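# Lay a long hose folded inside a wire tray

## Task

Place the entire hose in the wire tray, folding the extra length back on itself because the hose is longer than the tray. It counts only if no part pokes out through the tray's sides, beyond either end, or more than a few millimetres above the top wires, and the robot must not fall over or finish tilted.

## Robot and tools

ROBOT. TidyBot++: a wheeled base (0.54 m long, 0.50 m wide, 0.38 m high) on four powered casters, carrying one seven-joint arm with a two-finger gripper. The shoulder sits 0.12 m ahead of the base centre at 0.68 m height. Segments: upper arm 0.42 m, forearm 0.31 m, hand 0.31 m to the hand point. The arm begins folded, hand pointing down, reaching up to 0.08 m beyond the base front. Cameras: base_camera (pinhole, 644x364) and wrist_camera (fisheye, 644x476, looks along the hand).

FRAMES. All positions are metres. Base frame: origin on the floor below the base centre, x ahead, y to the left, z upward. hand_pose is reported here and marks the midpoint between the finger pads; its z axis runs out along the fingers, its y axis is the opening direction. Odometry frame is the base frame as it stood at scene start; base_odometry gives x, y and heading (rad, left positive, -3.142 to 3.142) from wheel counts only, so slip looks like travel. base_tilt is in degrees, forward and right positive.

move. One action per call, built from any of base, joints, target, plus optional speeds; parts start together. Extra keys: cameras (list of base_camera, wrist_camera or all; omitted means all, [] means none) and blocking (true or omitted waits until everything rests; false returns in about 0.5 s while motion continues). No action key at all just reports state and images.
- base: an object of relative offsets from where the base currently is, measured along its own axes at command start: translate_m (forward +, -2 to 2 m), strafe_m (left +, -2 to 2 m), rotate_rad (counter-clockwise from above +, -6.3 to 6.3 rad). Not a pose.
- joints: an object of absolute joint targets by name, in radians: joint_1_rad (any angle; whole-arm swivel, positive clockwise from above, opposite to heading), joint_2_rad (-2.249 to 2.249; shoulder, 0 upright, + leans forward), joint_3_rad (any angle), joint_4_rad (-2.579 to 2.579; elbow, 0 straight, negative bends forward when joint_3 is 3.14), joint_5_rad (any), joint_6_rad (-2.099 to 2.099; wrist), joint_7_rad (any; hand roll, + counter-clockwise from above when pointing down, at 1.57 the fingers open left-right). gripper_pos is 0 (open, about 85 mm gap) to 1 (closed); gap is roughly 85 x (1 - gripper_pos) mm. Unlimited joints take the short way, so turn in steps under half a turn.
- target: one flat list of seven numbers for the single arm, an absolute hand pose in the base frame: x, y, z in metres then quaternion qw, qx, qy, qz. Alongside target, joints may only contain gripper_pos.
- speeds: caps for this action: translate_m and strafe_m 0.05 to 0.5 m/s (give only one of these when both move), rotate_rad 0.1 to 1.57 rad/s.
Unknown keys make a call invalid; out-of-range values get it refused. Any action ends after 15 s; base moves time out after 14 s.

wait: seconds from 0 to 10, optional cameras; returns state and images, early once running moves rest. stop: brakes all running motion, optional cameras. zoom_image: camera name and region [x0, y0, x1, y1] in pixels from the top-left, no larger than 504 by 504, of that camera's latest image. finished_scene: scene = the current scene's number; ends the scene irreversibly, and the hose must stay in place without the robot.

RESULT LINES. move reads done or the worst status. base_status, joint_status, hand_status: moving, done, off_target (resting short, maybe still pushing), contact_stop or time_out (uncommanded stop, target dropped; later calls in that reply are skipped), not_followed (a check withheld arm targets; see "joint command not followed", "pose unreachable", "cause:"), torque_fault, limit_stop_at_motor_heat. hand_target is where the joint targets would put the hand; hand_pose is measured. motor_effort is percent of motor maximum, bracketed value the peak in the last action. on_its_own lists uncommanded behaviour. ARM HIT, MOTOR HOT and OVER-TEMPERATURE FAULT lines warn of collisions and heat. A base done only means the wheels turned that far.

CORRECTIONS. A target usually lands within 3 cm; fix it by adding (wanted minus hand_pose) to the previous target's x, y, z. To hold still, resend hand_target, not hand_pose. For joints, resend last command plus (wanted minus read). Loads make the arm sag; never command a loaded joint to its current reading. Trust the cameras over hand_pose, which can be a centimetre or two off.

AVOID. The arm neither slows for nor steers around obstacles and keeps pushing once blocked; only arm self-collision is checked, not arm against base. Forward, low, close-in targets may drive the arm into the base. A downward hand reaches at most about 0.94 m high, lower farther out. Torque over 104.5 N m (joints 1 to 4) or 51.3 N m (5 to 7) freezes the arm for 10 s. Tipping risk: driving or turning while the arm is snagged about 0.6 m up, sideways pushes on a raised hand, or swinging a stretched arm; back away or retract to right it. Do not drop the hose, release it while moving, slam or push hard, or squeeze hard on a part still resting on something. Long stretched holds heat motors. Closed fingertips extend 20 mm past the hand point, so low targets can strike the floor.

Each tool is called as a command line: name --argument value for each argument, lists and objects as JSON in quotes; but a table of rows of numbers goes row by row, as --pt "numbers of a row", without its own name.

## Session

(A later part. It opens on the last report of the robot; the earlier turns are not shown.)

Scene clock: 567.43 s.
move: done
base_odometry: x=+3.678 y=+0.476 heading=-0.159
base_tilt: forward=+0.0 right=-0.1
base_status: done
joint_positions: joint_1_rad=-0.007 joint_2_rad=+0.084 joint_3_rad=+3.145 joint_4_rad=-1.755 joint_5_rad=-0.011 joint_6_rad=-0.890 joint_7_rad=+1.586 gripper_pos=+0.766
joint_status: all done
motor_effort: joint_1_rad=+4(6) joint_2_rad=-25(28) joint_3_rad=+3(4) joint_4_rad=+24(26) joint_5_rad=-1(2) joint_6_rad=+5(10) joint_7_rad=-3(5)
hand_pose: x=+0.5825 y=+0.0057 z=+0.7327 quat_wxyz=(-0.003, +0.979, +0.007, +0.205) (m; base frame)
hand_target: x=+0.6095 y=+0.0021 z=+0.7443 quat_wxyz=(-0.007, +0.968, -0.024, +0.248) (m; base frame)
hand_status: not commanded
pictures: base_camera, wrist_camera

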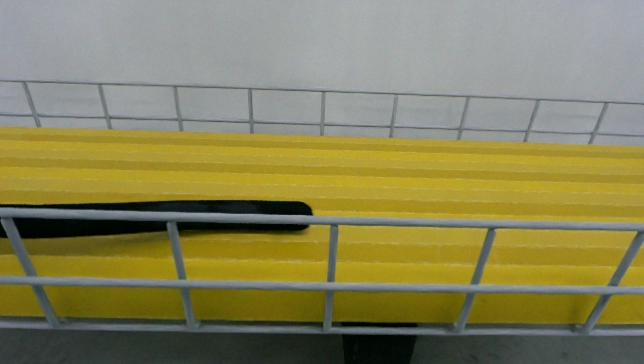

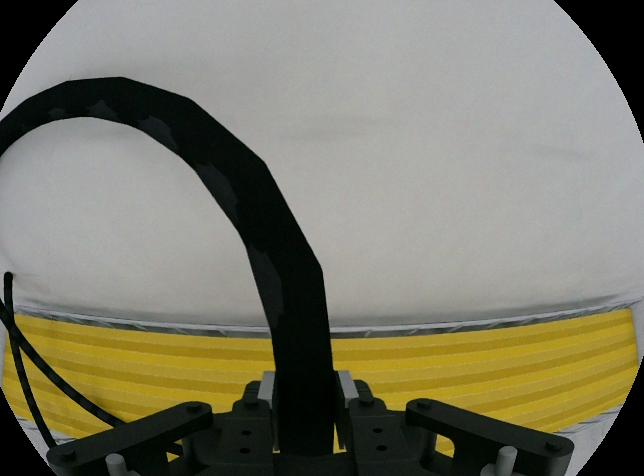

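move --base '{"strafe_m": -0.3}' --speeds '{"strafe_m": 0.15}' --joints '{"joint_1_rad": 0.0, "joint_2_rad": 0.6, "joint_4_rad": -1.98, "joint_6_rad": -0.26, "joint_7_rad": 1.52}' --cameras '["base_camera", "wrist_camera"]'

Scene clock: 570.80 s.
move: done
base_odometry: x=+3.631 y=+0.180 heading=-0.158
base_tilt: forward=+0.0 right=-0.1
base_status: done
joint_positions: joint_1_rad=-0.018 joint_2_rad=+0.600 joint_3_rad=+3.134 joint_4_rad=-1.979 joint_5_rad=-0.011 joint_6_rad=-0.350 joint_7_rad=+1.578 gripper_pos=+0.766
joint_status: all done
motor_effort: joint_1_rad=+6(6) joint_2_rad=-35(37) joint_3_rad=+4(5) joint_4_rad=+15(24) joint_5_rad=+1(1) joint_6_rad=+4(6) joint_7_rad=-2(4)
hand_pose: x=+0.5900 y=+0.0151 z=+0.4592 quat_wxyz=(-0.005, +0.994, +0.011, +0.107) (m; base frame)
hand_target: x=+0.6164 y=+0.0022 z=+0.4658 quat_wxyz=(-0.004, +0.988, -0.025, +0.150) (m; base frame)
hand_status: not commanded
pictures: base_camera, wrist_camera

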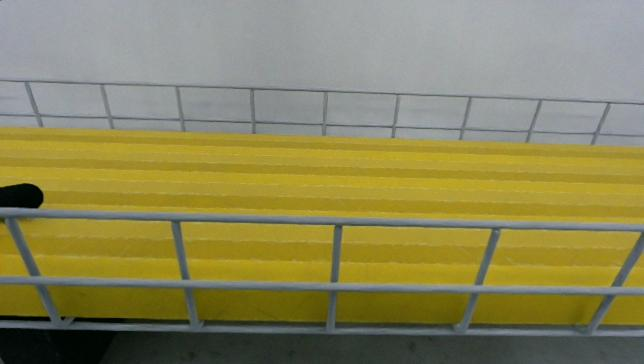

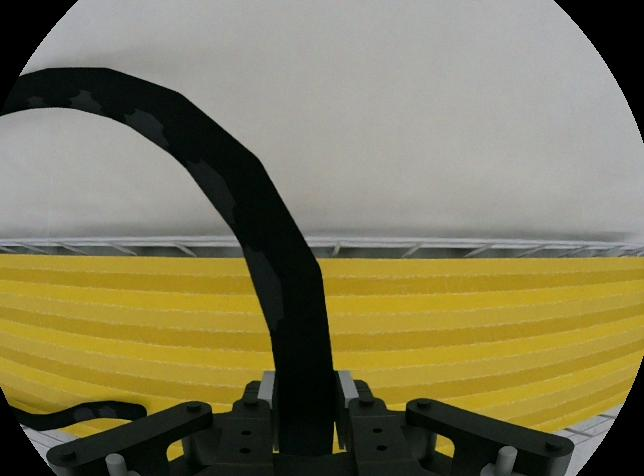

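move --base '{"strafe_m": -0.25}' --speeds '{"strafe_m": 0.12}' --joints '{"joint_1_rad": 0.0, "joint_2_rad": 1.23, "joint_4_rad": -1.7, "joint_6_rad": -0.09, "joint_7_rad": 1.52}' --cameras '["base_camera", "wrist_camera"]'

Scene clock: 573.73 s.
move: off_target
base_odometry: x=+3.592 y=-0.067 heading=-0.157
base_tilt: forward=+0.0 right=-0.1
base_status: done
joint_positions: joint_1_rad=-0.054 joint_2_rad=+1.186 joint_3_rad=+3.072 joint_4_rad=-1.732 joint_5_rad=-0.011 joint_6_rad=-0.178 joint_7_rad=+1.570 gripper_pos=+0.766
joint_status: joint_1_rad off_target (ended at -0.054, target +0.000); joint_2_rad off_target (ended at +1.186, target +1.230); the others done
motor_effort: joint_1_rad=+11(13) joint_2_rad=-34(42) joint_3_rad=+12(14) joint_4_rad=+6(15) joint_5_rad=+2(3) joint_6_rad=+2(4) joint_7_rad=-1(2)
hand_pose: x=+0.5892 y=+0.0694 z=+0.2245 quat_wxyz=(-0.034, +0.999, +0.034, +0.022) (m; base frame)
hand_target: x=+0.6193 y=+0.0023 z=+0.2061 quat_wxyz=(-0.002, +0.998, -0.025, +0.061) (m; base frame)
hand_status: not commanded
pictures: base_camera, wrist_camera

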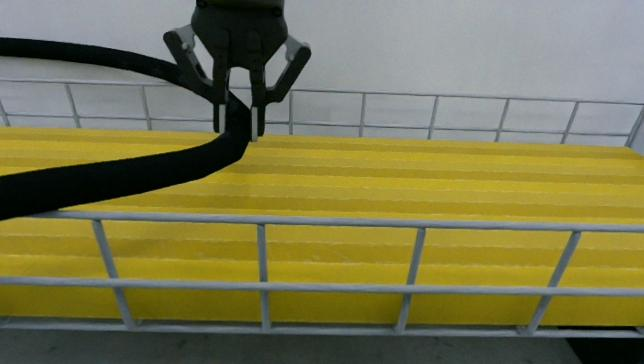

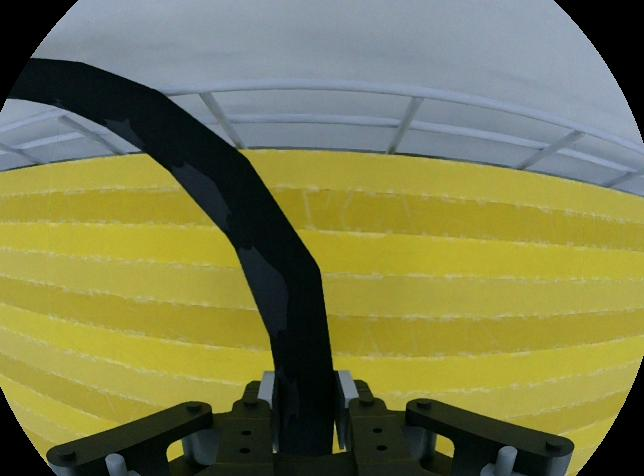

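move --joints '{"joint_2_rad": 1.3, "joint_4_rad": -1.69, "joint_6_rad": -0.06}' --cameras '["base_camera", "wrist_camera"]'

Scene clock: 574.80 s.
move: off_target
base_odometry: x=+3.592 y=-0.067 heading=-0.157
base_tilt: forward=+0.0 right=-0.1
base_status: not commanded
joint_positions: joint_1_rad=-0.054 joint_2_rad=+1.233 joint_3_rad=+3.067 joint_4_rad=-1.714 joint_5_rad=-0.011 joint_6_rad=-0.142 joint_7_rad=+1.570 gripper_pos=+0.766
joint_status: joint_2_rad off_target (ended at +1.233, target +1.300); the others done
motor_effort: joint_1_rad=+12(13) joint_2_rad=-31(35) joint_3_rad=+14(15) joint_4_rad=+5(7) joint_5_rad=+2(2) joint_6_rad=+2(3) joint_7_rad=-1(2)
hand_pose: x=+0.5887 y=+0.0727 z=+0.2043 quat_wxyz=(-0.037, +0.998, +0.033, +0.025) (m; base frame)
hand_target: x=+0.6004 y=+0.0023 z=+0.1736 quat_wxyz=(-0.002, +0.999, -0.025, +0.046) (m; base frame)
hand_status: not commanded
pictures: base_camera, wrist_camera

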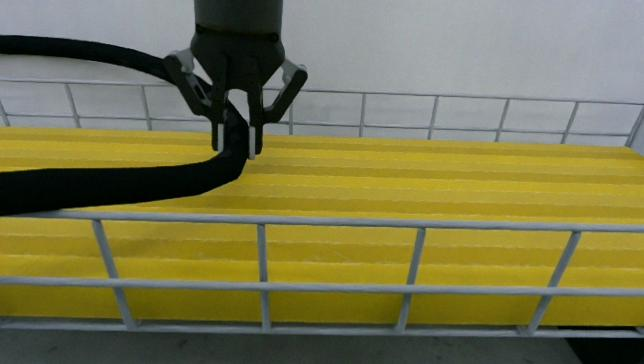

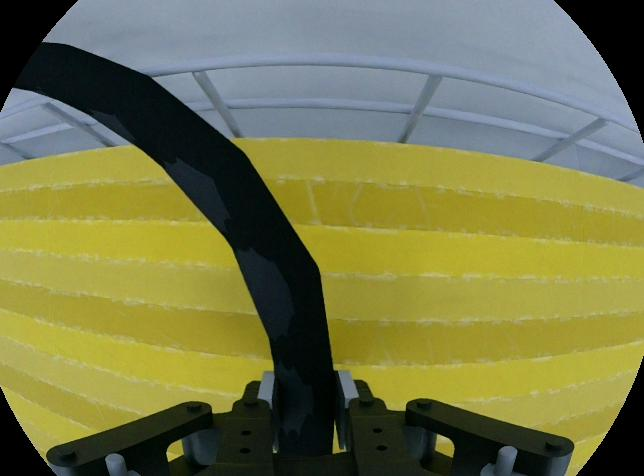

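move --base '{"strafe_m": 0.06}' --speeds '{"strafe_m": 0.05}' --joints '{"joint_2_rad": 1.34, "joint_4_rad": -1.68, "joint_6_rad": -0.06}' --cameras '["base_camera", "wrist_camera"]'

Scene clock: 576.87 s.
move: off_target
base_odometry: x=+3.601 y=-0.007 heading=-0.158
base_tilt: forward=+0.0 right=-0.1
base_status: done
joint_positions: joint_1_rad=-0.013 joint_2_rad=+1.269 joint_3_rad=+3.116 joint_4_rad=-1.696 joint_5_rad=-0.011 joint_6_rad=-0.131 joint_7_rad=+1.570 gripper_pos=+0.766
joint_status: joint_2_rad off_target (ended at +1.269, target +1.340); the others done
on_its_own: joint_1_rad moved +0.041 to your old target +0.000
motor_effort: joint_1_rad=+2(10) joint_2_rad=-30(30) joint_3_rad=+0(12) joint_4_rad=+2(5) joint_5_rad=-1(1) joint_6_rad=+0(1) joint_7_rad=-3(3)
hand_pose: x=+0.5898 y=+0.0237 z=+0.1870 quat_wxyz=(-0.013, +1.000, +0.004, +0.023) (m; base frame)
hand_target: x=+0.5859 y=+0.0023 z=+0.1553 quat_wxyz=(-0.002, +0.999, -0.025, +0.031) (m; base frame)
hand_status: not commanded
pictures: base_camera, wrist_camera

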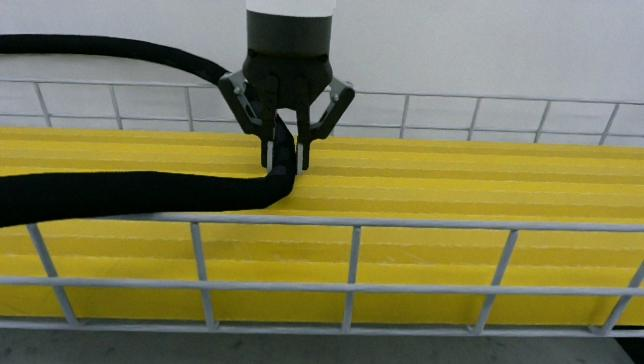

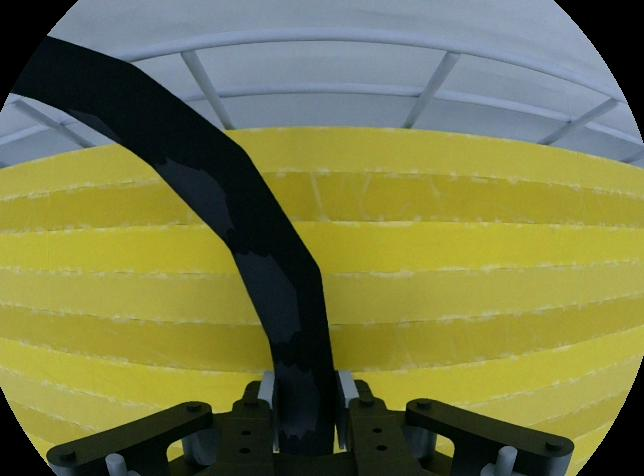

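zoom_image --camera "base_camera" --region '[0, 0, 320, 260]'

Scaled by 1.575.

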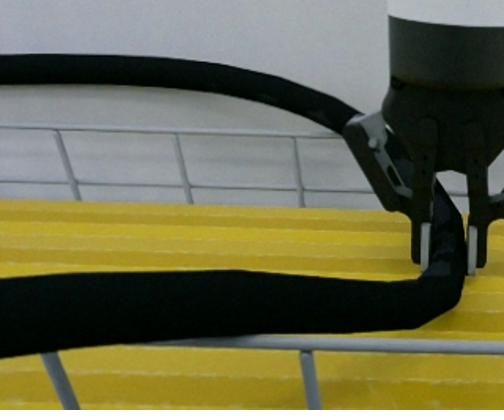

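move --joints '{"gripper_pos": 0.6}' --cameras '[]'

move --joints '{"gripper_pos": 0.25}' --cameras '["base_camera", "wrist_camera"]'

Scene clock: 588.67 s.
move: done
base_odometry: x=+3.601 y=-0.007 heading=-0.158
base_tilt: forward=-0.1 right=-0.1
base_status: not commanded
joint_positions: joint_1_rad=-0.013 joint_2_rad=+1.287 joint_3_rad=+3.119 joint_4_rad=-1.695 joint_5_rad=-0.011 joint_6_rad=-0.129 joint_7_rad=+1.562 gripper_pos=+0.600
joint_status: all done
motor_effort: joint_1_rad=+3(5) joint_2_rad=-29(36) joint_3_rad=+2(6) joint_4_rad=+4(9) joint_5_rad=+1(2) joint_6_rad=+1(6) joint_7_rad=-1(3)
hand_pose: x=+0.5819 y=+0.0216 z=+0.1785 quat_wxyz=(-0.012, +1.000, +0.000, +0.015) (m; base frame)
hand_target: x=+0.5859 y=+0.0023 z=+0.1553 quat_wxyz=(-0.002, +0.999, -0.025, +0.031) (m; base frame)
hand_status: not commanded
pictures: none
No camera images: "cameras" was empty.

Scene clock: 589.40 s.
move: done
base_odometry: x=+3.601 y=-0.007 heading=-0.158
base_tilt: forward=+0.0 right=-0.1
base_status: not commanded
joint_positions: joint_1_rad=-0.012 joint_2_rad=+1.298 joint_3_rad=+3.119 joint_4_rad=-1.690 joint_5_rad=-0.011 joint_6_rad=-0.121 joint_7_rad=+1.562 gripper_pos=+0.250
joint_status: all done
motor_effort: joint_1_rad=+2(5) joint_2_rad=-34(36) joint_3_rad=+0(4) joint_4_rad=+2(6) joint_5_rad=+1(1) joint_6_rad=+0(2) joint_7_rad=-1(1)
hand_pose: x=+0.5819 y=+0.0211 z=+0.1738 quat_wxyz=(-0.012, +1.000, -0.001, +0.016) (m; base frame)
hand_target: x=+0.5859 y=+0.0023 z=+0.1553 quat_wxyz=(-0.002, +0.999, -0.025, +0.031) (m; base frame)
hand_status: not commanded
pictures: base_camera, wrist_camera

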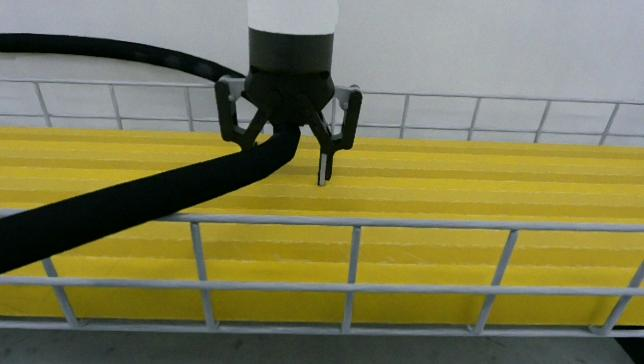

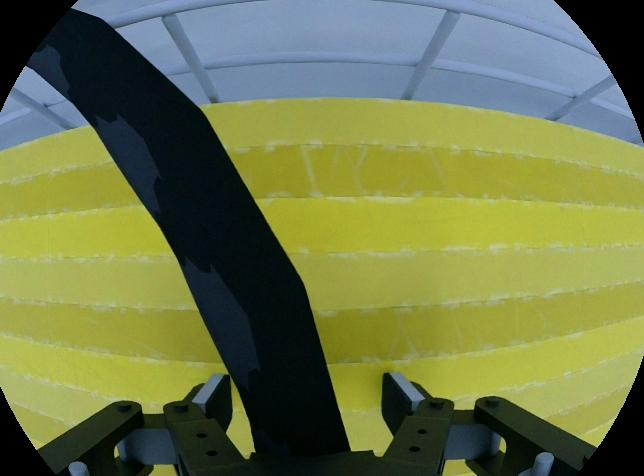

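move --joints '{"gripper_pos": 0.1}' --cameras '[]'

move --joints '{"joint_2_rad": 0.8, "joint_4_rad": -1.9, "joint_6_rad": -0.42, "joint_1_rad": 0.0}' --cameras '["base_camera"]'

move --base '{"strafe_m": 0.4}' --joints '{"joint_2_rad": 0.1, "joint_4_rad": -1.5, "joint_6_rad": -1.2, "joint_1_rad": 0.0, "joint_7_rad": 1.6}' --cameras '["base_camera", "wrist_camera"]'

Scene clock: 590.50 s.
move: done
base_odometry: x=+3.601 y=-0.007 heading=-0.158
base_tilt: forward=+0.0 right=-0.1
base_status: not commanded
joint_positions: joint_1_rad=-0.012 joint_2_rad=+1.298 joint_3_rad=+3.119 joint_4_rad=-1.690 joint_5_rad=-0.011 joint_6_rad=-0.121 joint_7_rad=+1.562 gripper_pos=+0.100
joint_status: all done
motor_effort: joint_1_rad=+2(2) joint_2_rad=-35(36) joint_3_rad=+0(0) joint_4_rad=+3(3) joint_5_rad=+1(1) joint_6_rad=+0(1) joint_7_rad=-1(1)
hand_pose: x=+0.5819 y=+0.0211 z=+0.1738 quat_wxyz=(-0.012, +1.000, -0.001, +0.016) (m; base frame)
hand_target: x=+0.5859 y=+0.0023 z=+0.1553 quat_wxyz=(-0.002, +0.999, -0.025, +0.031) (m; base frame)
hand_status: not commanded
pictures: none
No camera images: "cameras" was empty.

Scene clock: 592.43 s.
move: done
base_odometry: x=+3.601 y=-0.007 heading=-0.158
base_tilt: forward=+0.0 right=-0.1
base_status: not commanded
joint_positions: joint_1_rad=-0.003 joint_2_rad=+0.806 joint_3_rad=+3.128 joint_4_rad=-1.886 joint_5_rad=-0.011 joint_6_rad=-0.343 joint_7_rad=+1.562 gripper_pos=+0.100
joint_status: all done
motor_effort: joint_1_rad=+1(7) joint_2_rad=-35(44) joint_3_rad=-1(5) joint_4_rad=+9(11) joint_5_rad=+1(2) joint_6_rad=+1(4) joint_7_rad=-1(1)
hand_pose: x=+0.5921 y=+0.0114 z=+0.3806 quat_wxyz=(-0.008, +0.999, -0.003, +0.053) (m; base frame)
hand_target: x=+0.5619 y=+0.0022 z=+0.3795 quat_wxyz=(-0.001, +1.000, -0.025, +0.011) (m; base frame)
hand_status: not commanded
pictures: base_camera

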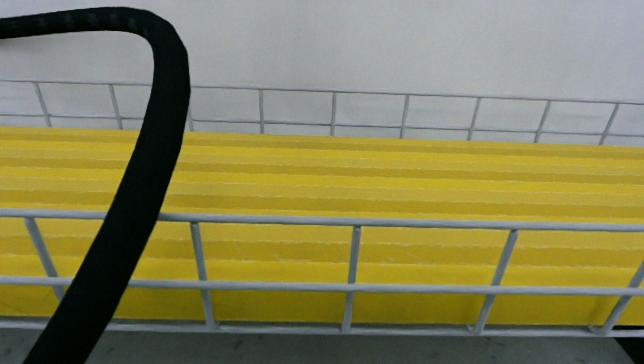

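Scene clock: 594.73 s.
move: done
base_odometry: x=+3.664 y=+0.388 heading=-0.157
base_tilt: forward=+0.0 right=-0.1
base_status: done
joint_positions: joint_1_rad=-0.004 joint_2_rad=+0.103 joint_3_rad=+3.129 joint_4_rad=-1.532 joint_5_rad=-0.011 joint_6_rad=-1.119 joint_7_rad=+1.562 gripper_pos=+0.100
joint_status: all done
motor_effort: joint_1_rad=+1(4) joint_2_rad=-23(38) joint_3_rad=+0(3) joint_4_rad=+21(21) joint_5_rad=+1(2) joint_6_rad=+3(4) joint_7_rad=+0(1)
hand_pose: x=+0.5935 y=+0.0118 z=+0.7920 quat_wxyz=(-0.008, +0.981, +0.002, +0.192) (m; base frame)
hand_target: x=+0.5795 y=+0.0021 z=+0.7980 quat_wxyz=(+0.002, +0.985, +0.015, +0.170) (m; base frame)
hand_status: not commanded
pictures: base_camera, wrist_camera

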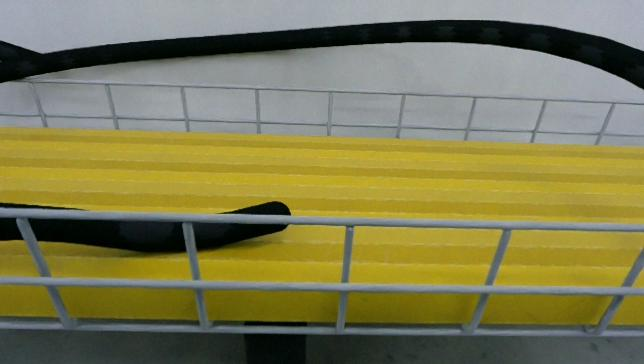

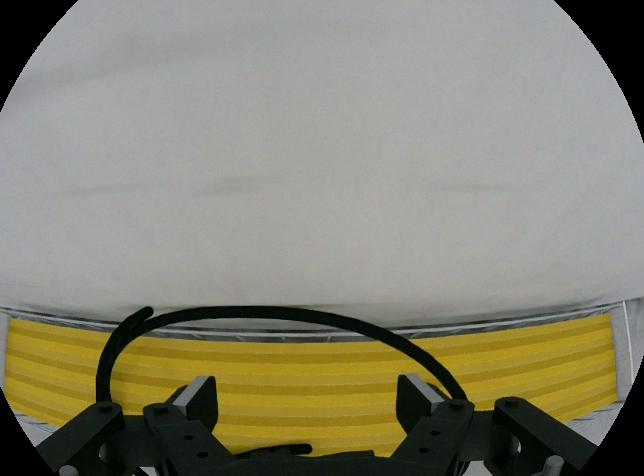

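move --base '{"translate_m": -0.6}' --joints '{"joint_2_rad": 0.2, "joint_4_rad": -1.6, "joint_6_rad": -0.95}' --cameras '["base_camera", "wrist_camera"]'

Scene clock: 597.47 s.
move: done
base_odometry: x=+3.071 y=+0.482 heading=-0.157
base_tilt: forward=+0.0 right=-0.1
base_status: done
joint_positions: joint_1_rad=-0.004 joint_2_rad=+0.201 joint_3_rad=+3.129 joint_4_rad=-1.590 joint_5_rad=-0.011 joint_6_rad=-1.005 joint_7_rad=+1.562 gripper_pos=+0.100
joint_status: all done
motor_effort: joint_1_rad=+1(2) joint_2_rad=-27(31) joint_3_rad=+0(1) joint_4_rad=+20(21) joint_5_rad=+1(1) joint_6_rad=+3(4) joint_7_rad=-1(1)
hand_pose: x=+0.6148 y=+0.0119 z=+0.7328 quat_wxyz=(-0.008, +0.985, +0.001, +0.172) (m; base frame)
hand_target: x=+0.6275 y=+0.0021 z=+0.7350 quat_wxyz=(+0.003, +0.981, +0.015, +0.195) (m; base frame)
hand_status: not commanded
pictures: base_camera, wrist_camera

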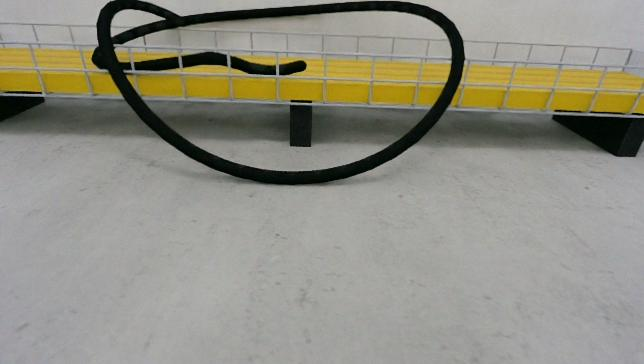

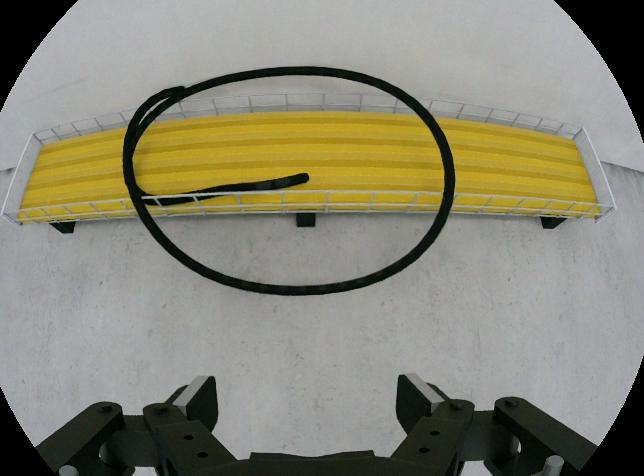

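move --base '{"translate_m": 0.15}' --joints '{"joint_1_rad": -0.12, "joint_2_rad": 1.34, "joint_4_rad": -1.31, "joint_6_rad": -0.42, "joint_7_rad": -0.15}' --cameras '["base_camera", "wrist_camera"]'

Scene clock: 601.90 s.
move: done
base_odometry: x=+3.219 y=+0.458 heading=-0.157
base_tilt: forward=+0.0 right=-0.1
base_status: done
joint_positions: joint_1_rad=-0.108 joint_2_rad=+1.326 joint_3_rad=+3.129 joint_4_rad=-1.337 joint_5_rad=-0.011 joint_6_rad=-0.500 joint_7_rad=-0.096 gripper_pos=+0.100
joint_status: all done
motor_effort: joint_1_rad=+1(3) joint_2_rad=-44(48) joint_3_rad=-1(2) joint_4_rad=+9(21) joint_5_rad=+1(1) joint_6_rad=+0(5) joint_7_rad=+0(1)
hand_pose: x=+0.6609 y=+0.0691 z=+0.1937 quat_wxyz=(+0.003, +0.709, -0.705, -0.013) (m; base frame)
hand_target: x=+0.6948 y=+0.0718 z=+0.1904 quat_wxyz=(-0.029, +0.696, -0.717, +0.021) (m; base frame)
hand_status: not commanded
pictures: base_camera, wrist_camera

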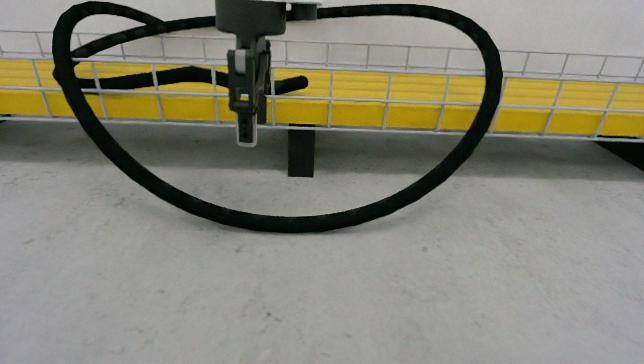

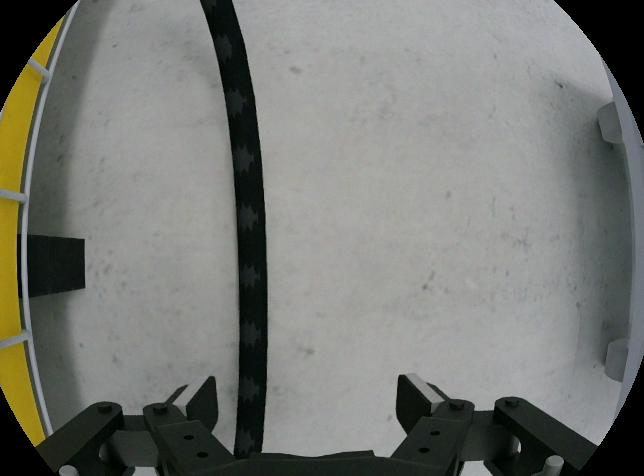

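move --base '{"translate_m": 0.055}' --joints '{"joint_1_rad": -0.12, "joint_2_rad": 1.7, "joint_4_rad": -1.01, "joint_6_rad": -0.36, "joint_7_rad": -0.15}' --cameras '["wrist_camera"]'

move --joints '{"gripper_pos": 0.8}' --cameras '["wrist_camera"]'

Scene clock: 604.10 s.
move: done
base_odometry: x=+3.274 y=+0.450 heading=-0.157
base_tilt: forward=+0.0 right=-0.1
base_status: done
joint_positions: joint_1_rad=-0.110 joint_2_rad=+1.695 joint_3_rad=+3.129 joint_4_rad=-1.035 joint_5_rad=-0.011 joint_6_rad=-0.438 joint_7_rad=-0.098 gripper_pos=+0.100
joint_status: all done
motor_effort: joint_1_rad=+1(2) joint_2_rad=-43(49) joint_3_rad=-1(2) joint_4_rad=+8(10) joint_5_rad=+1(1) joint_6_rad=+0(1) joint_7_rad=-1(1)
hand_pose: x=+0.6502 y=+0.0683 z=+0.0308 quat_wxyz=(+0.005, +0.707, -0.707, -0.015) (m; base frame)
hand_target: x=+0.6856 y=+0.0706 z=+0.0316 quat_wxyz=(-0.029, +0.696, -0.717, +0.021) (m; base frame)
hand_status: not commanded
pictures: wrist_camera

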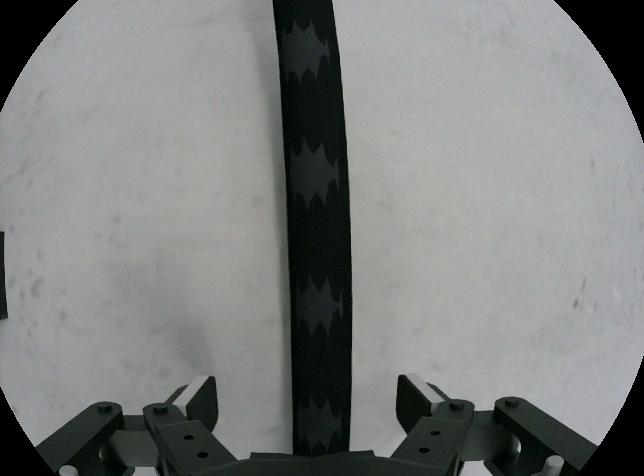

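Scene clock: 605.03 s.
move: off_target
base_odometry: x=+3.274 y=+0.450 heading=-0.157
base_tilt: forward=+0.0 right=-0.1
base_status: not commanded
joint_positions: joint_1_rad=-0.111 joint_2_rad=+1.694 joint_3_rad=+3.129 joint_4_rad=-1.036 joint_5_rad=-0.011 joint_6_rad=-0.437 joint_7_rad=-0.101 gripper_pos=+0.762
joint_status: gripper_pos off_target (ended at +0.762, target +0.800)
motor_effort: joint_1_rad=+0(2) joint_2_rad=-42(47) joint_3_rad=-1(2) joint_4_rad=+11(13) joint_5_rad=+1(1) joint_6_rad=+3(6) joint_7_rad=+0(1)
hand_pose: x=+0.6506 y=+0.0688 z=+0.0313 quat_wxyz=(+0.005, +0.706, -0.708, -0.014) (m; base frame)
hand_target: x=+0.6856 y=+0.0706 z=+0.0316 quat_wxyz=(-0.029, +0.696, -0.717, +0.021) (m; base frame)
hand_status: not commanded
pictures: wrist_camera

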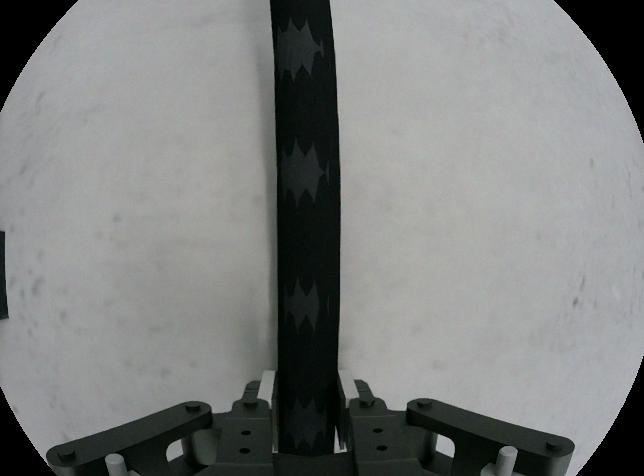

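move --joints '{"joint_1_rad": -0.12, "joint_2_rad": 1.02, "joint_4_rad": -1.42, "joint_6_rad": -0.58, "joint_7_rad": -0.1}' --cameras '["base_camera"]'

move --base '{"translate_m": 0.25}' --speeds '{"translate_m": 0.15}' --joints '{"joint_2_rad": 0.97, "joint_4_rad": -1.58, "joint_6_rad": -0.53}' --cameras '["base_camera", "wrist_camera"]'

Scene clock: 607.53 s.
move: off_target
base_odometry: x=+3.274 y=+0.450 heading=-0.157
base_tilt: forward=+0.0 right=-0.1
base_status: not commanded
joint_positions: joint_1_rad=-0.116 joint_2_rad=+1.076 joint_3_rad=+3.129 joint_4_rad=-1.437 joint_5_rad=-0.011 joint_6_rad=-0.540 joint_7_rad=-0.101 gripper_pos=+0.763
joint_status: joint_2_rad off_target (ended at +1.076, target +1.020); the others done
motor_effort: joint_1_rad=+2(4) joint_2_rad=-54(57) joint_3_rad=+1(2) joint_4_rad=+18(18) joint_5_rad=+2(2) joint_6_rad=+6(7) joint_7_rad=+0(1)
hand_pose: x=+0.6961 y=+0.0777 z=+0.3173 quat_wxyz=(-0.039, +0.710, -0.702, +0.021) (m; base frame)
hand_target: x=+0.7136 y=+0.0740 z=+0.3529 quat_wxyz=(-0.048, +0.713, -0.698, +0.037) (m; base frame)
hand_status: not commanded
pictures: base_camera

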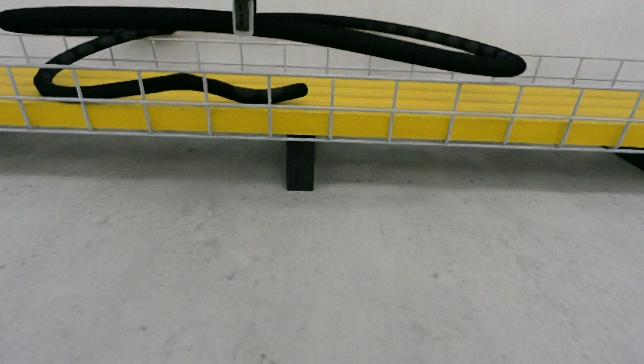

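Scene clock: 609.83 s.
move: off_target
base_odometry: x=+3.521 y=+0.411 heading=-0.156
base_tilt: forward=+0.0 right=-0.1
base_status: done
joint_positions: joint_1_rad=-0.118 joint_2_rad=+1.026 joint_3_rad=+3.129 joint_4_rad=-1.612 joint_5_rad=-0.011 joint_6_rad=-0.540 joint_7_rad=-0.101 gripper_pos=+0.763
joint_status: joint_2_rad off_target (ended at +1.026, target +0.970); the others done
motor_effort: joint_1_rad=+3(4) joint_2_rad=-50(54) joint_3_rad=+1(1) joint_4_rad=+18(19) joint_5_rad=+2(2) joint_6_rad=+7(7) joint_7_rad=-1(1)
hand_pose: x=+0.6142 y=+0.0689 z=+0.3135 quat_wxyz=(+0.010, +0.712, -0.702, -0.018) (m; base frame)
hand_target: x=+0.6564 y=+0.0671 z=+0.3480 quat_wxyz=(-0.024, +0.714, -0.699, +0.019) (m; base frame)
hand_status: not commanded
pictures: base_camera, wrist_camera

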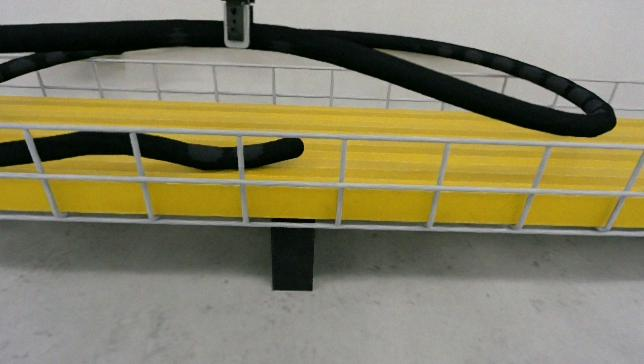

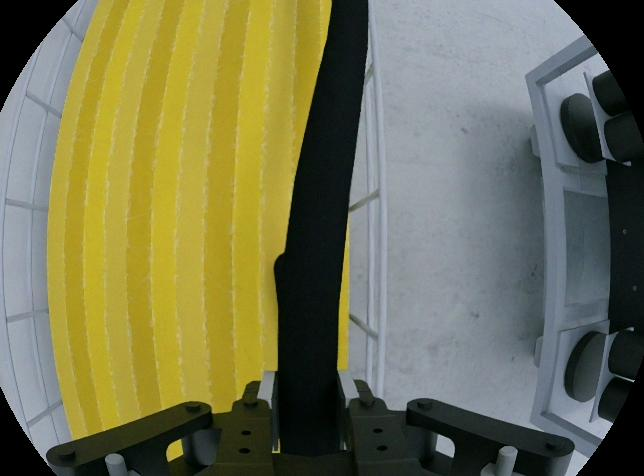

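move --base '{"translate_m": 0.035}' --joints '{"joint_2_rad": 1.27, "joint_4_rad": -1.47, "joint_6_rad": -0.25}' --cameras '["base_camera", "wrist_camera"]'

Scene clock: 611.80 s.
move: off_target
base_odometry: x=+3.555 y=+0.406 heading=-0.156
base_tilt: forward=+0.0 right=-0.1
base_status: done
joint_positions: joint_1_rad=-0.122 joint_2_rad=+1.294 joint_3_rad=+3.136 joint_4_rad=-1.533 joint_5_rad=-0.011 joint_6_rad=-0.363 joint_7_rad=-0.101 gripper_pos=+0.763
joint_status: joint_4_rad off_target (ended at -1.533, target -1.470); joint_6_rad off_target (ended at -0.363, target -0.250); the others done
motor_effort: joint_1_rad=+3(5) joint_2_rad=-49(52) joint_3_rad=+1(7) joint_4_rad=+13(19) joint_5_rad=+1(2) joint_6_rad=+5(9) joint_7_rad=+0(1)
hand_pose: x=+0.6014 y=+0.0651 z=+0.1870 quat_wxyz=(+0.016, +0.711, -0.703, -0.019) (m; base frame)
hand_target: x=+0.6864 y=+0.0708 z=+0.2094 quat_wxyz=(-0.060, +0.712, -0.698, +0.047) (m; base frame)
hand_status: not commanded
pictures: base_camera, wrist_camera

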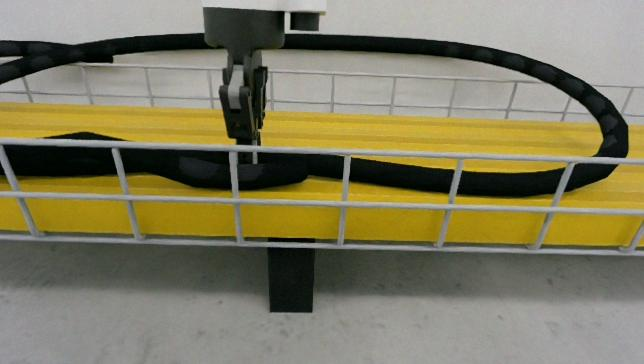

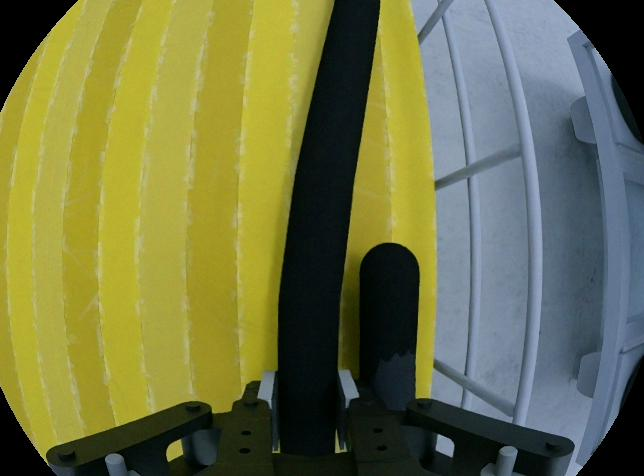

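move --joints '{"gripper_pos": 0.6}' --cameras '[]'

move --joints '{"gripper_pos": 0.35}' --cameras '["base_camera", "wrist_camera"]'

Scene clock: 612.60 s.
move: done
base_odometry: x=+3.555 y=+0.406 heading=-0.156
base_tilt: forward=+0.0 right=-0.1
base_status: not commanded
joint_positions: joint_1_rad=-0.122 joint_2_rad=+1.294 joint_3_rad=+3.136 joint_4_rad=-1.530 joint_5_rad=-0.011 joint_6_rad=-0.357 joint_7_rad=-0.101 gripper_pos=+0.600
joint_status: all done
motor_effort: joint_1_rad=+1(3) joint_2_rad=-44(50) joint_3_rad=-1(1) joint_4_rad=+12(13) joint_5_rad=+1(1) joint_6_rad=+5(5) joint_7_rad=+0(1)
hand_pose: x=+0.6056 y=+0.0656 z=+0.1875 quat_wxyz=(+0.012, +0.711, -0.703, -0.016) (m; base frame)
hand_target: x=+0.6864 y=+0.0708 z=+0.2094 quat_wxyz=(-0.060, +0.712, -0.698, +0.047) (m; base frame)
hand_status: not commanded
pictures: none
No camera images: "cameras" was empty.

Scene clock: 613.27 s.
move: done
base_odometry: x=+3.555 y=+0.406 heading=-0.156
base_tilt: forward=+0.0 right=-0.1
base_status: not commanded
joint_positions: joint_1_rad=-0.122 joint_2_rad=+1.294 joint_3_rad=+3.136 joint_4_rad=-1.529 joint_5_rad=-0.011 joint_6_rad=-0.356 joint_7_rad=-0.101 gripper_pos=+0.350
joint_status: all done
motor_effort: joint_1_rad=+2(2) joint_2_rad=-47(48) joint_3_rad=+1(1) joint_4_rad=+12(12) joint_5_rad=+2(2) joint_6_rad=+4(4) joint_7_rad=+0(1)
hand_pose: x=+0.6062 y=+0.0657 z=+0.1875 quat_wxyz=(+0.012, +0.711, -0.703, -0.015) (m; base frame)
hand_target: x=+0.6864 y=+0.0708 z=+0.2094 quat_wxyz=(-0.060, +0.712, -0.698, +0.047) (m; base frame)
hand_status: not commanded
pictures: base_camera, wrist_camera

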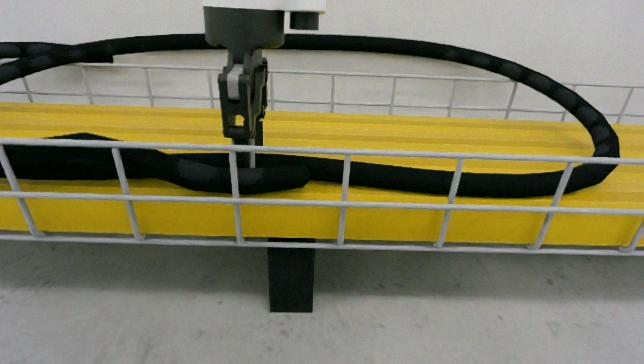

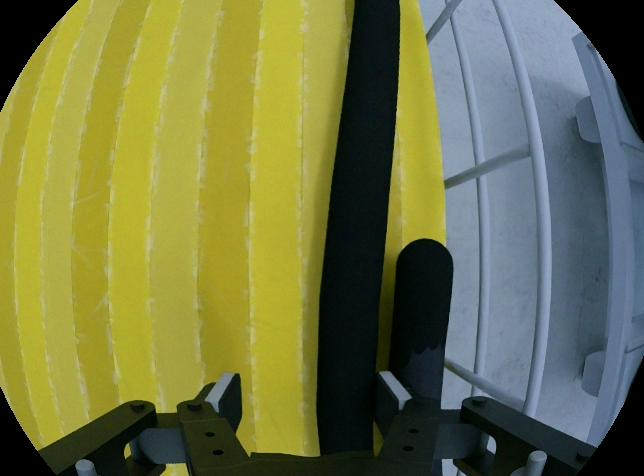

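move --joints '{"joint_2_rad": 0.77, "joint_4_rad": -1.61, "joint_6_rad": -0.8}' --cameras '["base_camera"]'

move --base '{"translate_m": -0.4}' --joints '{"joint_1_rad": 0.0, "joint_2_rad": 0.2, "joint_4_rad": -1.6, "joint_6_rad": -0.95, "joint_7_rad": 1.6, "gripper_pos": 0.1}' --cameras '["base_camera", "wrist_camera"]'

Scene clock: 615.33 s.
move: done
base_odometry: x=+3.555 y=+0.406 heading=-0.156
base_tilt: forward=+0.0 right=-0.1
base_status: not commanded
joint_positions: joint_1_rad=-0.122 joint_2_rad=+0.767 joint_3_rad=+3.136 joint_4_rad=-1.597 joint_5_rad=-0.011 joint_6_rad=-0.717 joint_7_rad=-0.101 gripper_pos=+0.350
joint_status: all done
motor_effort: joint_1_rad=+1(3) joint_2_rad=-39(54) joint_3_rad=-1(1) joint_4_rad=+13(17) joint_5_rad=+1(2) joint_6_rad=+0(6) joint_7_rad=-1(1)
hand_pose: x=+0.6457 y=+0.0711 z=+0.4502 quat_wxyz=(-0.027, +0.713, -0.701, +0.015) (m; base frame)
hand_target: x=+0.6130 y=+0.0618 z=+0.4453 quat_wxyz=(+0.015, +0.714, -0.699, -0.012) (m; base frame)
hand_status: not commanded
pictures: base_camera

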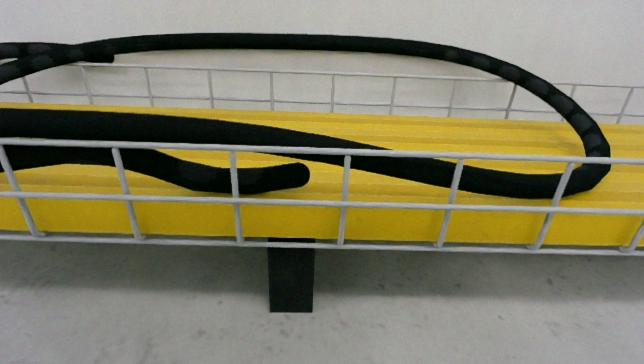

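Scene clock: 617.83 s.
move: done
base_odometry: x=+3.160 y=+0.468 heading=-0.156
base_tilt: forward=-0.1 right=-0.1
base_status: done
joint_positions: joint_1_rad=-0.012 joint_2_rad=+0.193 joint_3_rad=+3.136 joint_4_rad=-1.598 joint_5_rad=-0.011 joint_6_rad=-0.873 joint_7_rad=+1.546 gripper_pos=+0.100
joint_status: all done
motor_effort: joint_1_rad=+1(3) joint_2_rad=-27(43) joint_3_rad=+0(1) joint_4_rad=+20(22) joint_5_rad=+1(1) joint_6_rad=+4(5) joint_7_rad=+0(1)
hand_pose: x=+0.6494 y=+0.0131 z=+0.7499 quat_wxyz=(-0.010, +0.972, -0.006, +0.237) (m; base frame)
hand_target: x=+0.6275 y=+0.0021 z=+0.7350 quat_wxyz=(+0.003, +0.981, +0.015, +0.195) (m; base frame)
hand_status: not commanded
pictures: base_camera, wrist_camera

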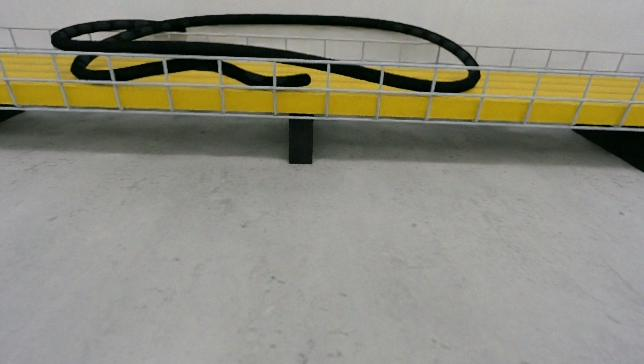

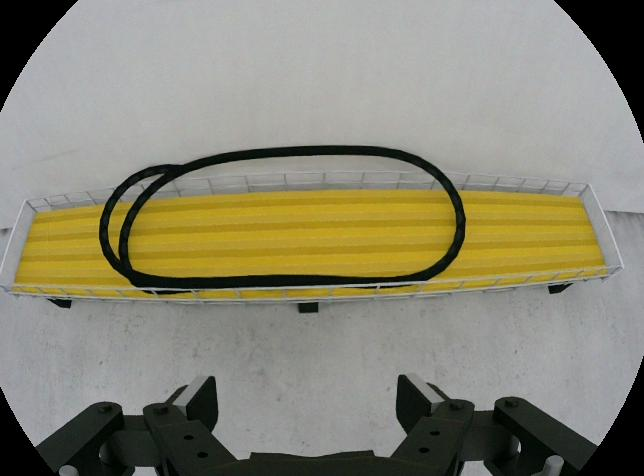

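zoom_image --camera "base_camera" --region '[0, 0, 500, 130]'

zoom_image --camera "wrist_camera" --region '[80, 120, 500, 320]'

Scaled by 1.008.

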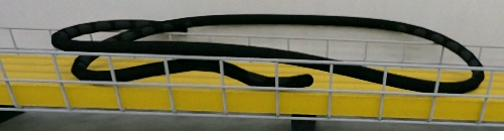

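Scaled by 1.200.

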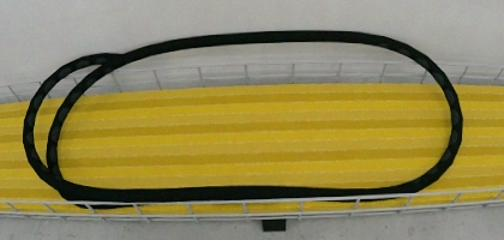

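move --base '{"translate_m": 0.5}' --joints '{"joint_1_rad": -0.05, "joint_2_rad": 0.87, "joint_4_rad": -2.02, "joint_6_rad": 0.43, "joint_7_rad": -0.09}' --cameras '["base_camera", "wrist_camera"]'

Scene clock: 622.20 s.
move: done
base_odometry: x=+3.654 y=+0.390 heading=-0.156
base_tilt: forward=+0.0 right=-0.1
base_status: done
joint_positions: joint_1_rad=-0.037 joint_2_rad=+0.859 joint_3_rad=+3.136 joint_4_rad=-2.000 joint_5_rad=-0.011 joint_6_rad=+0.348 joint_7_rad=-0.036 gripper_pos=+0.100
joint_status: all done
motor_effort: joint_1_rad=+1(2) joint_2_rad=-36(40) joint_3_rad=+0(1) joint_4_rad=+9(22) joint_5_rad=+1(1) joint_6_rad=+5(6) joint_7_rad=+0(2)
hand_pose: x=+0.7081 y=+0.0258 z=+0.4032 quat_wxyz=(-0.229, +0.670, -0.675, +0.209) (m; base frame)
hand_target: x=+0.7141 y=+0.0321 z=+0.4069 quat_wxyz=(-0.253, +0.653, -0.679, +0.219) (m; base frame)
hand_status: not commanded
pictures: base_camera, wrist_camera

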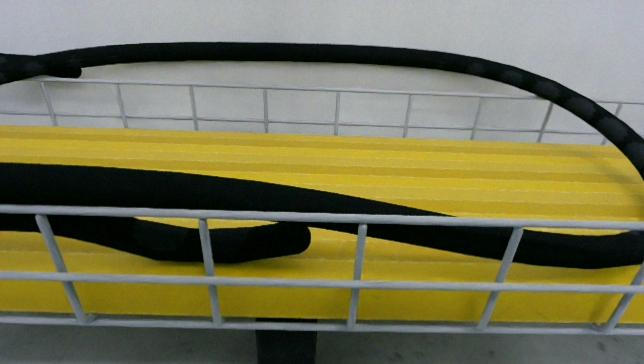

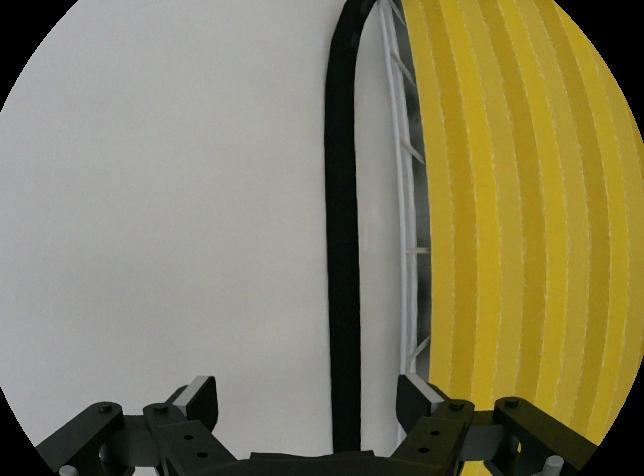

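move --joints '{"joint_2_rad": 1.515, "joint_4_rad": -1.95, "joint_6_rad": 1.53, "joint_1_rad": -0.04, "joint_7_rad": -0.06, "gripper_pos": 0.3}' --cameras '["base_camera", "wrist_camera"]'

Scene clock: 625.90 s.
move: done
base_odometry: x=+3.654 y=+0.390 heading=-0.156
base_tilt: forward=+0.0 right=-0.1
base_status: not commanded
joint_positions: joint_1_rad=-0.037 joint_2_rad=+1.495 joint_3_rad=+3.136 joint_4_rad=-1.974 joint_5_rad=-0.011 joint_6_rad=+1.449 joint_7_rad=-0.038 gripper_pos=+0.300
joint_status: all done
motor_effort: joint_1_rad=+1(2) joint_2_rad=-36(40) joint_3_rad=-1(1) joint_4_rad=+1(9) joint_5_rad=+1(1) joint_6_rad=+8(9) joint_7_rad=+0(1)
hand_pose: x=+0.7174 y=+0.0231 z=+0.2810 quat_wxyz=(-0.389, +0.595, -0.602, +0.363) (m; base frame)
hand_target: x=+0.7295 y=+0.0265 z=+0.2963 quat_wxyz=(-0.421, +0.576, -0.588, +0.380) (m; base frame)
hand_status: not commanded
pictures: base_camera, wrist_camera

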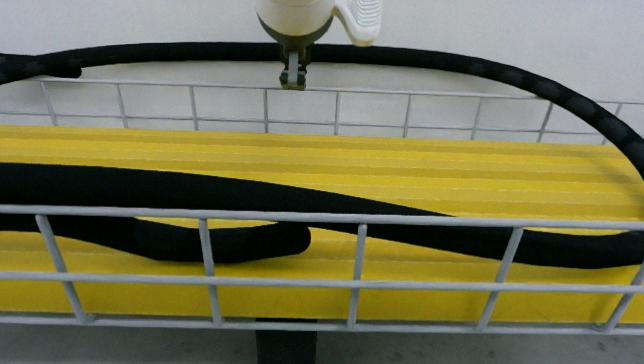

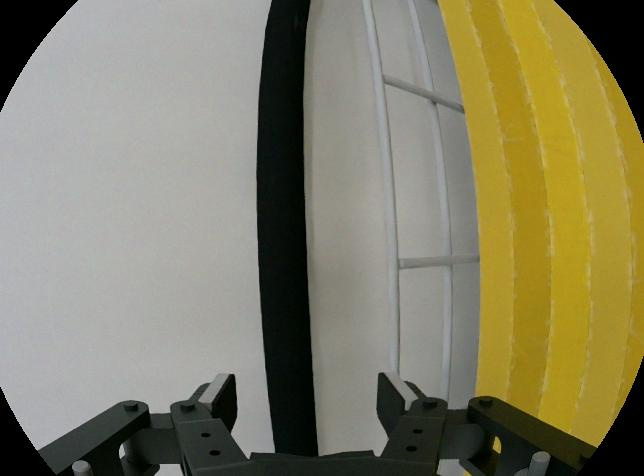

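move --joints '{"joint_2_rad": 1.515, "joint_4_rad": -1.78, "joint_6_rad": 1.23}' --cameras '["wrist_camera"]'

Scene clock: 627.67 s.
move: off_target
base_odometry: x=+3.653 y=+0.391 heading=-0.156
base_tilt: forward=-0.1 right=-0.1
base_status: not commanded
joint_positions: joint_1_rad=-0.037 joint_2_rad=+1.500 joint_3_rad=+3.136 joint_4_rad=-1.868 joint_5_rad=-0.011 joint_6_rad=+1.346 joint_7_rad=-0.038 gripper_pos=+0.300
joint_status: joint_4_rad off_target (ended at -1.868, target -1.780); joint_6_rad off_target (ended at +1.346, target +1.230); the others done
motor_effort: joint_1_rad=+1(2) joint_2_rad=-36(41) joint_3_rad=+0(1) joint_4_rad=+16(20) joint_5_rad=+1(1) joint_6_rad=+0(9) joint_7_rad=+0(1)
hand_pose: x=+0.7477 y=+0.0244 z=+0.2694 quat_wxyz=(-0.388, +0.596, -0.603, +0.362) (m; base frame)
hand_target: x=+0.7645 y=+0.0279 z=+0.2470 quat_wxyz=(-0.381, +0.601, -0.613, +0.343) (m; base frame)
hand_status: not commanded
pictures: wrist_camera

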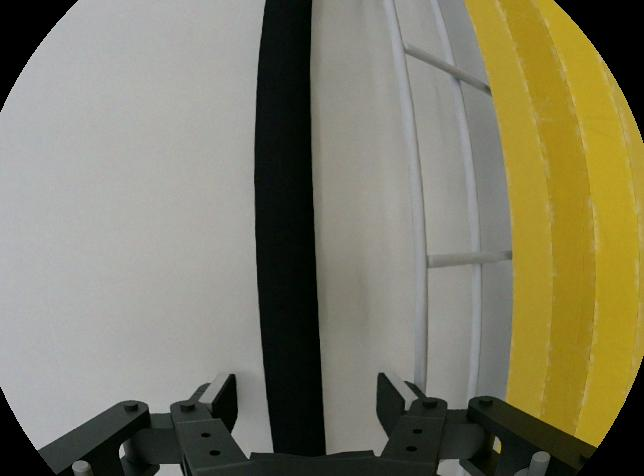

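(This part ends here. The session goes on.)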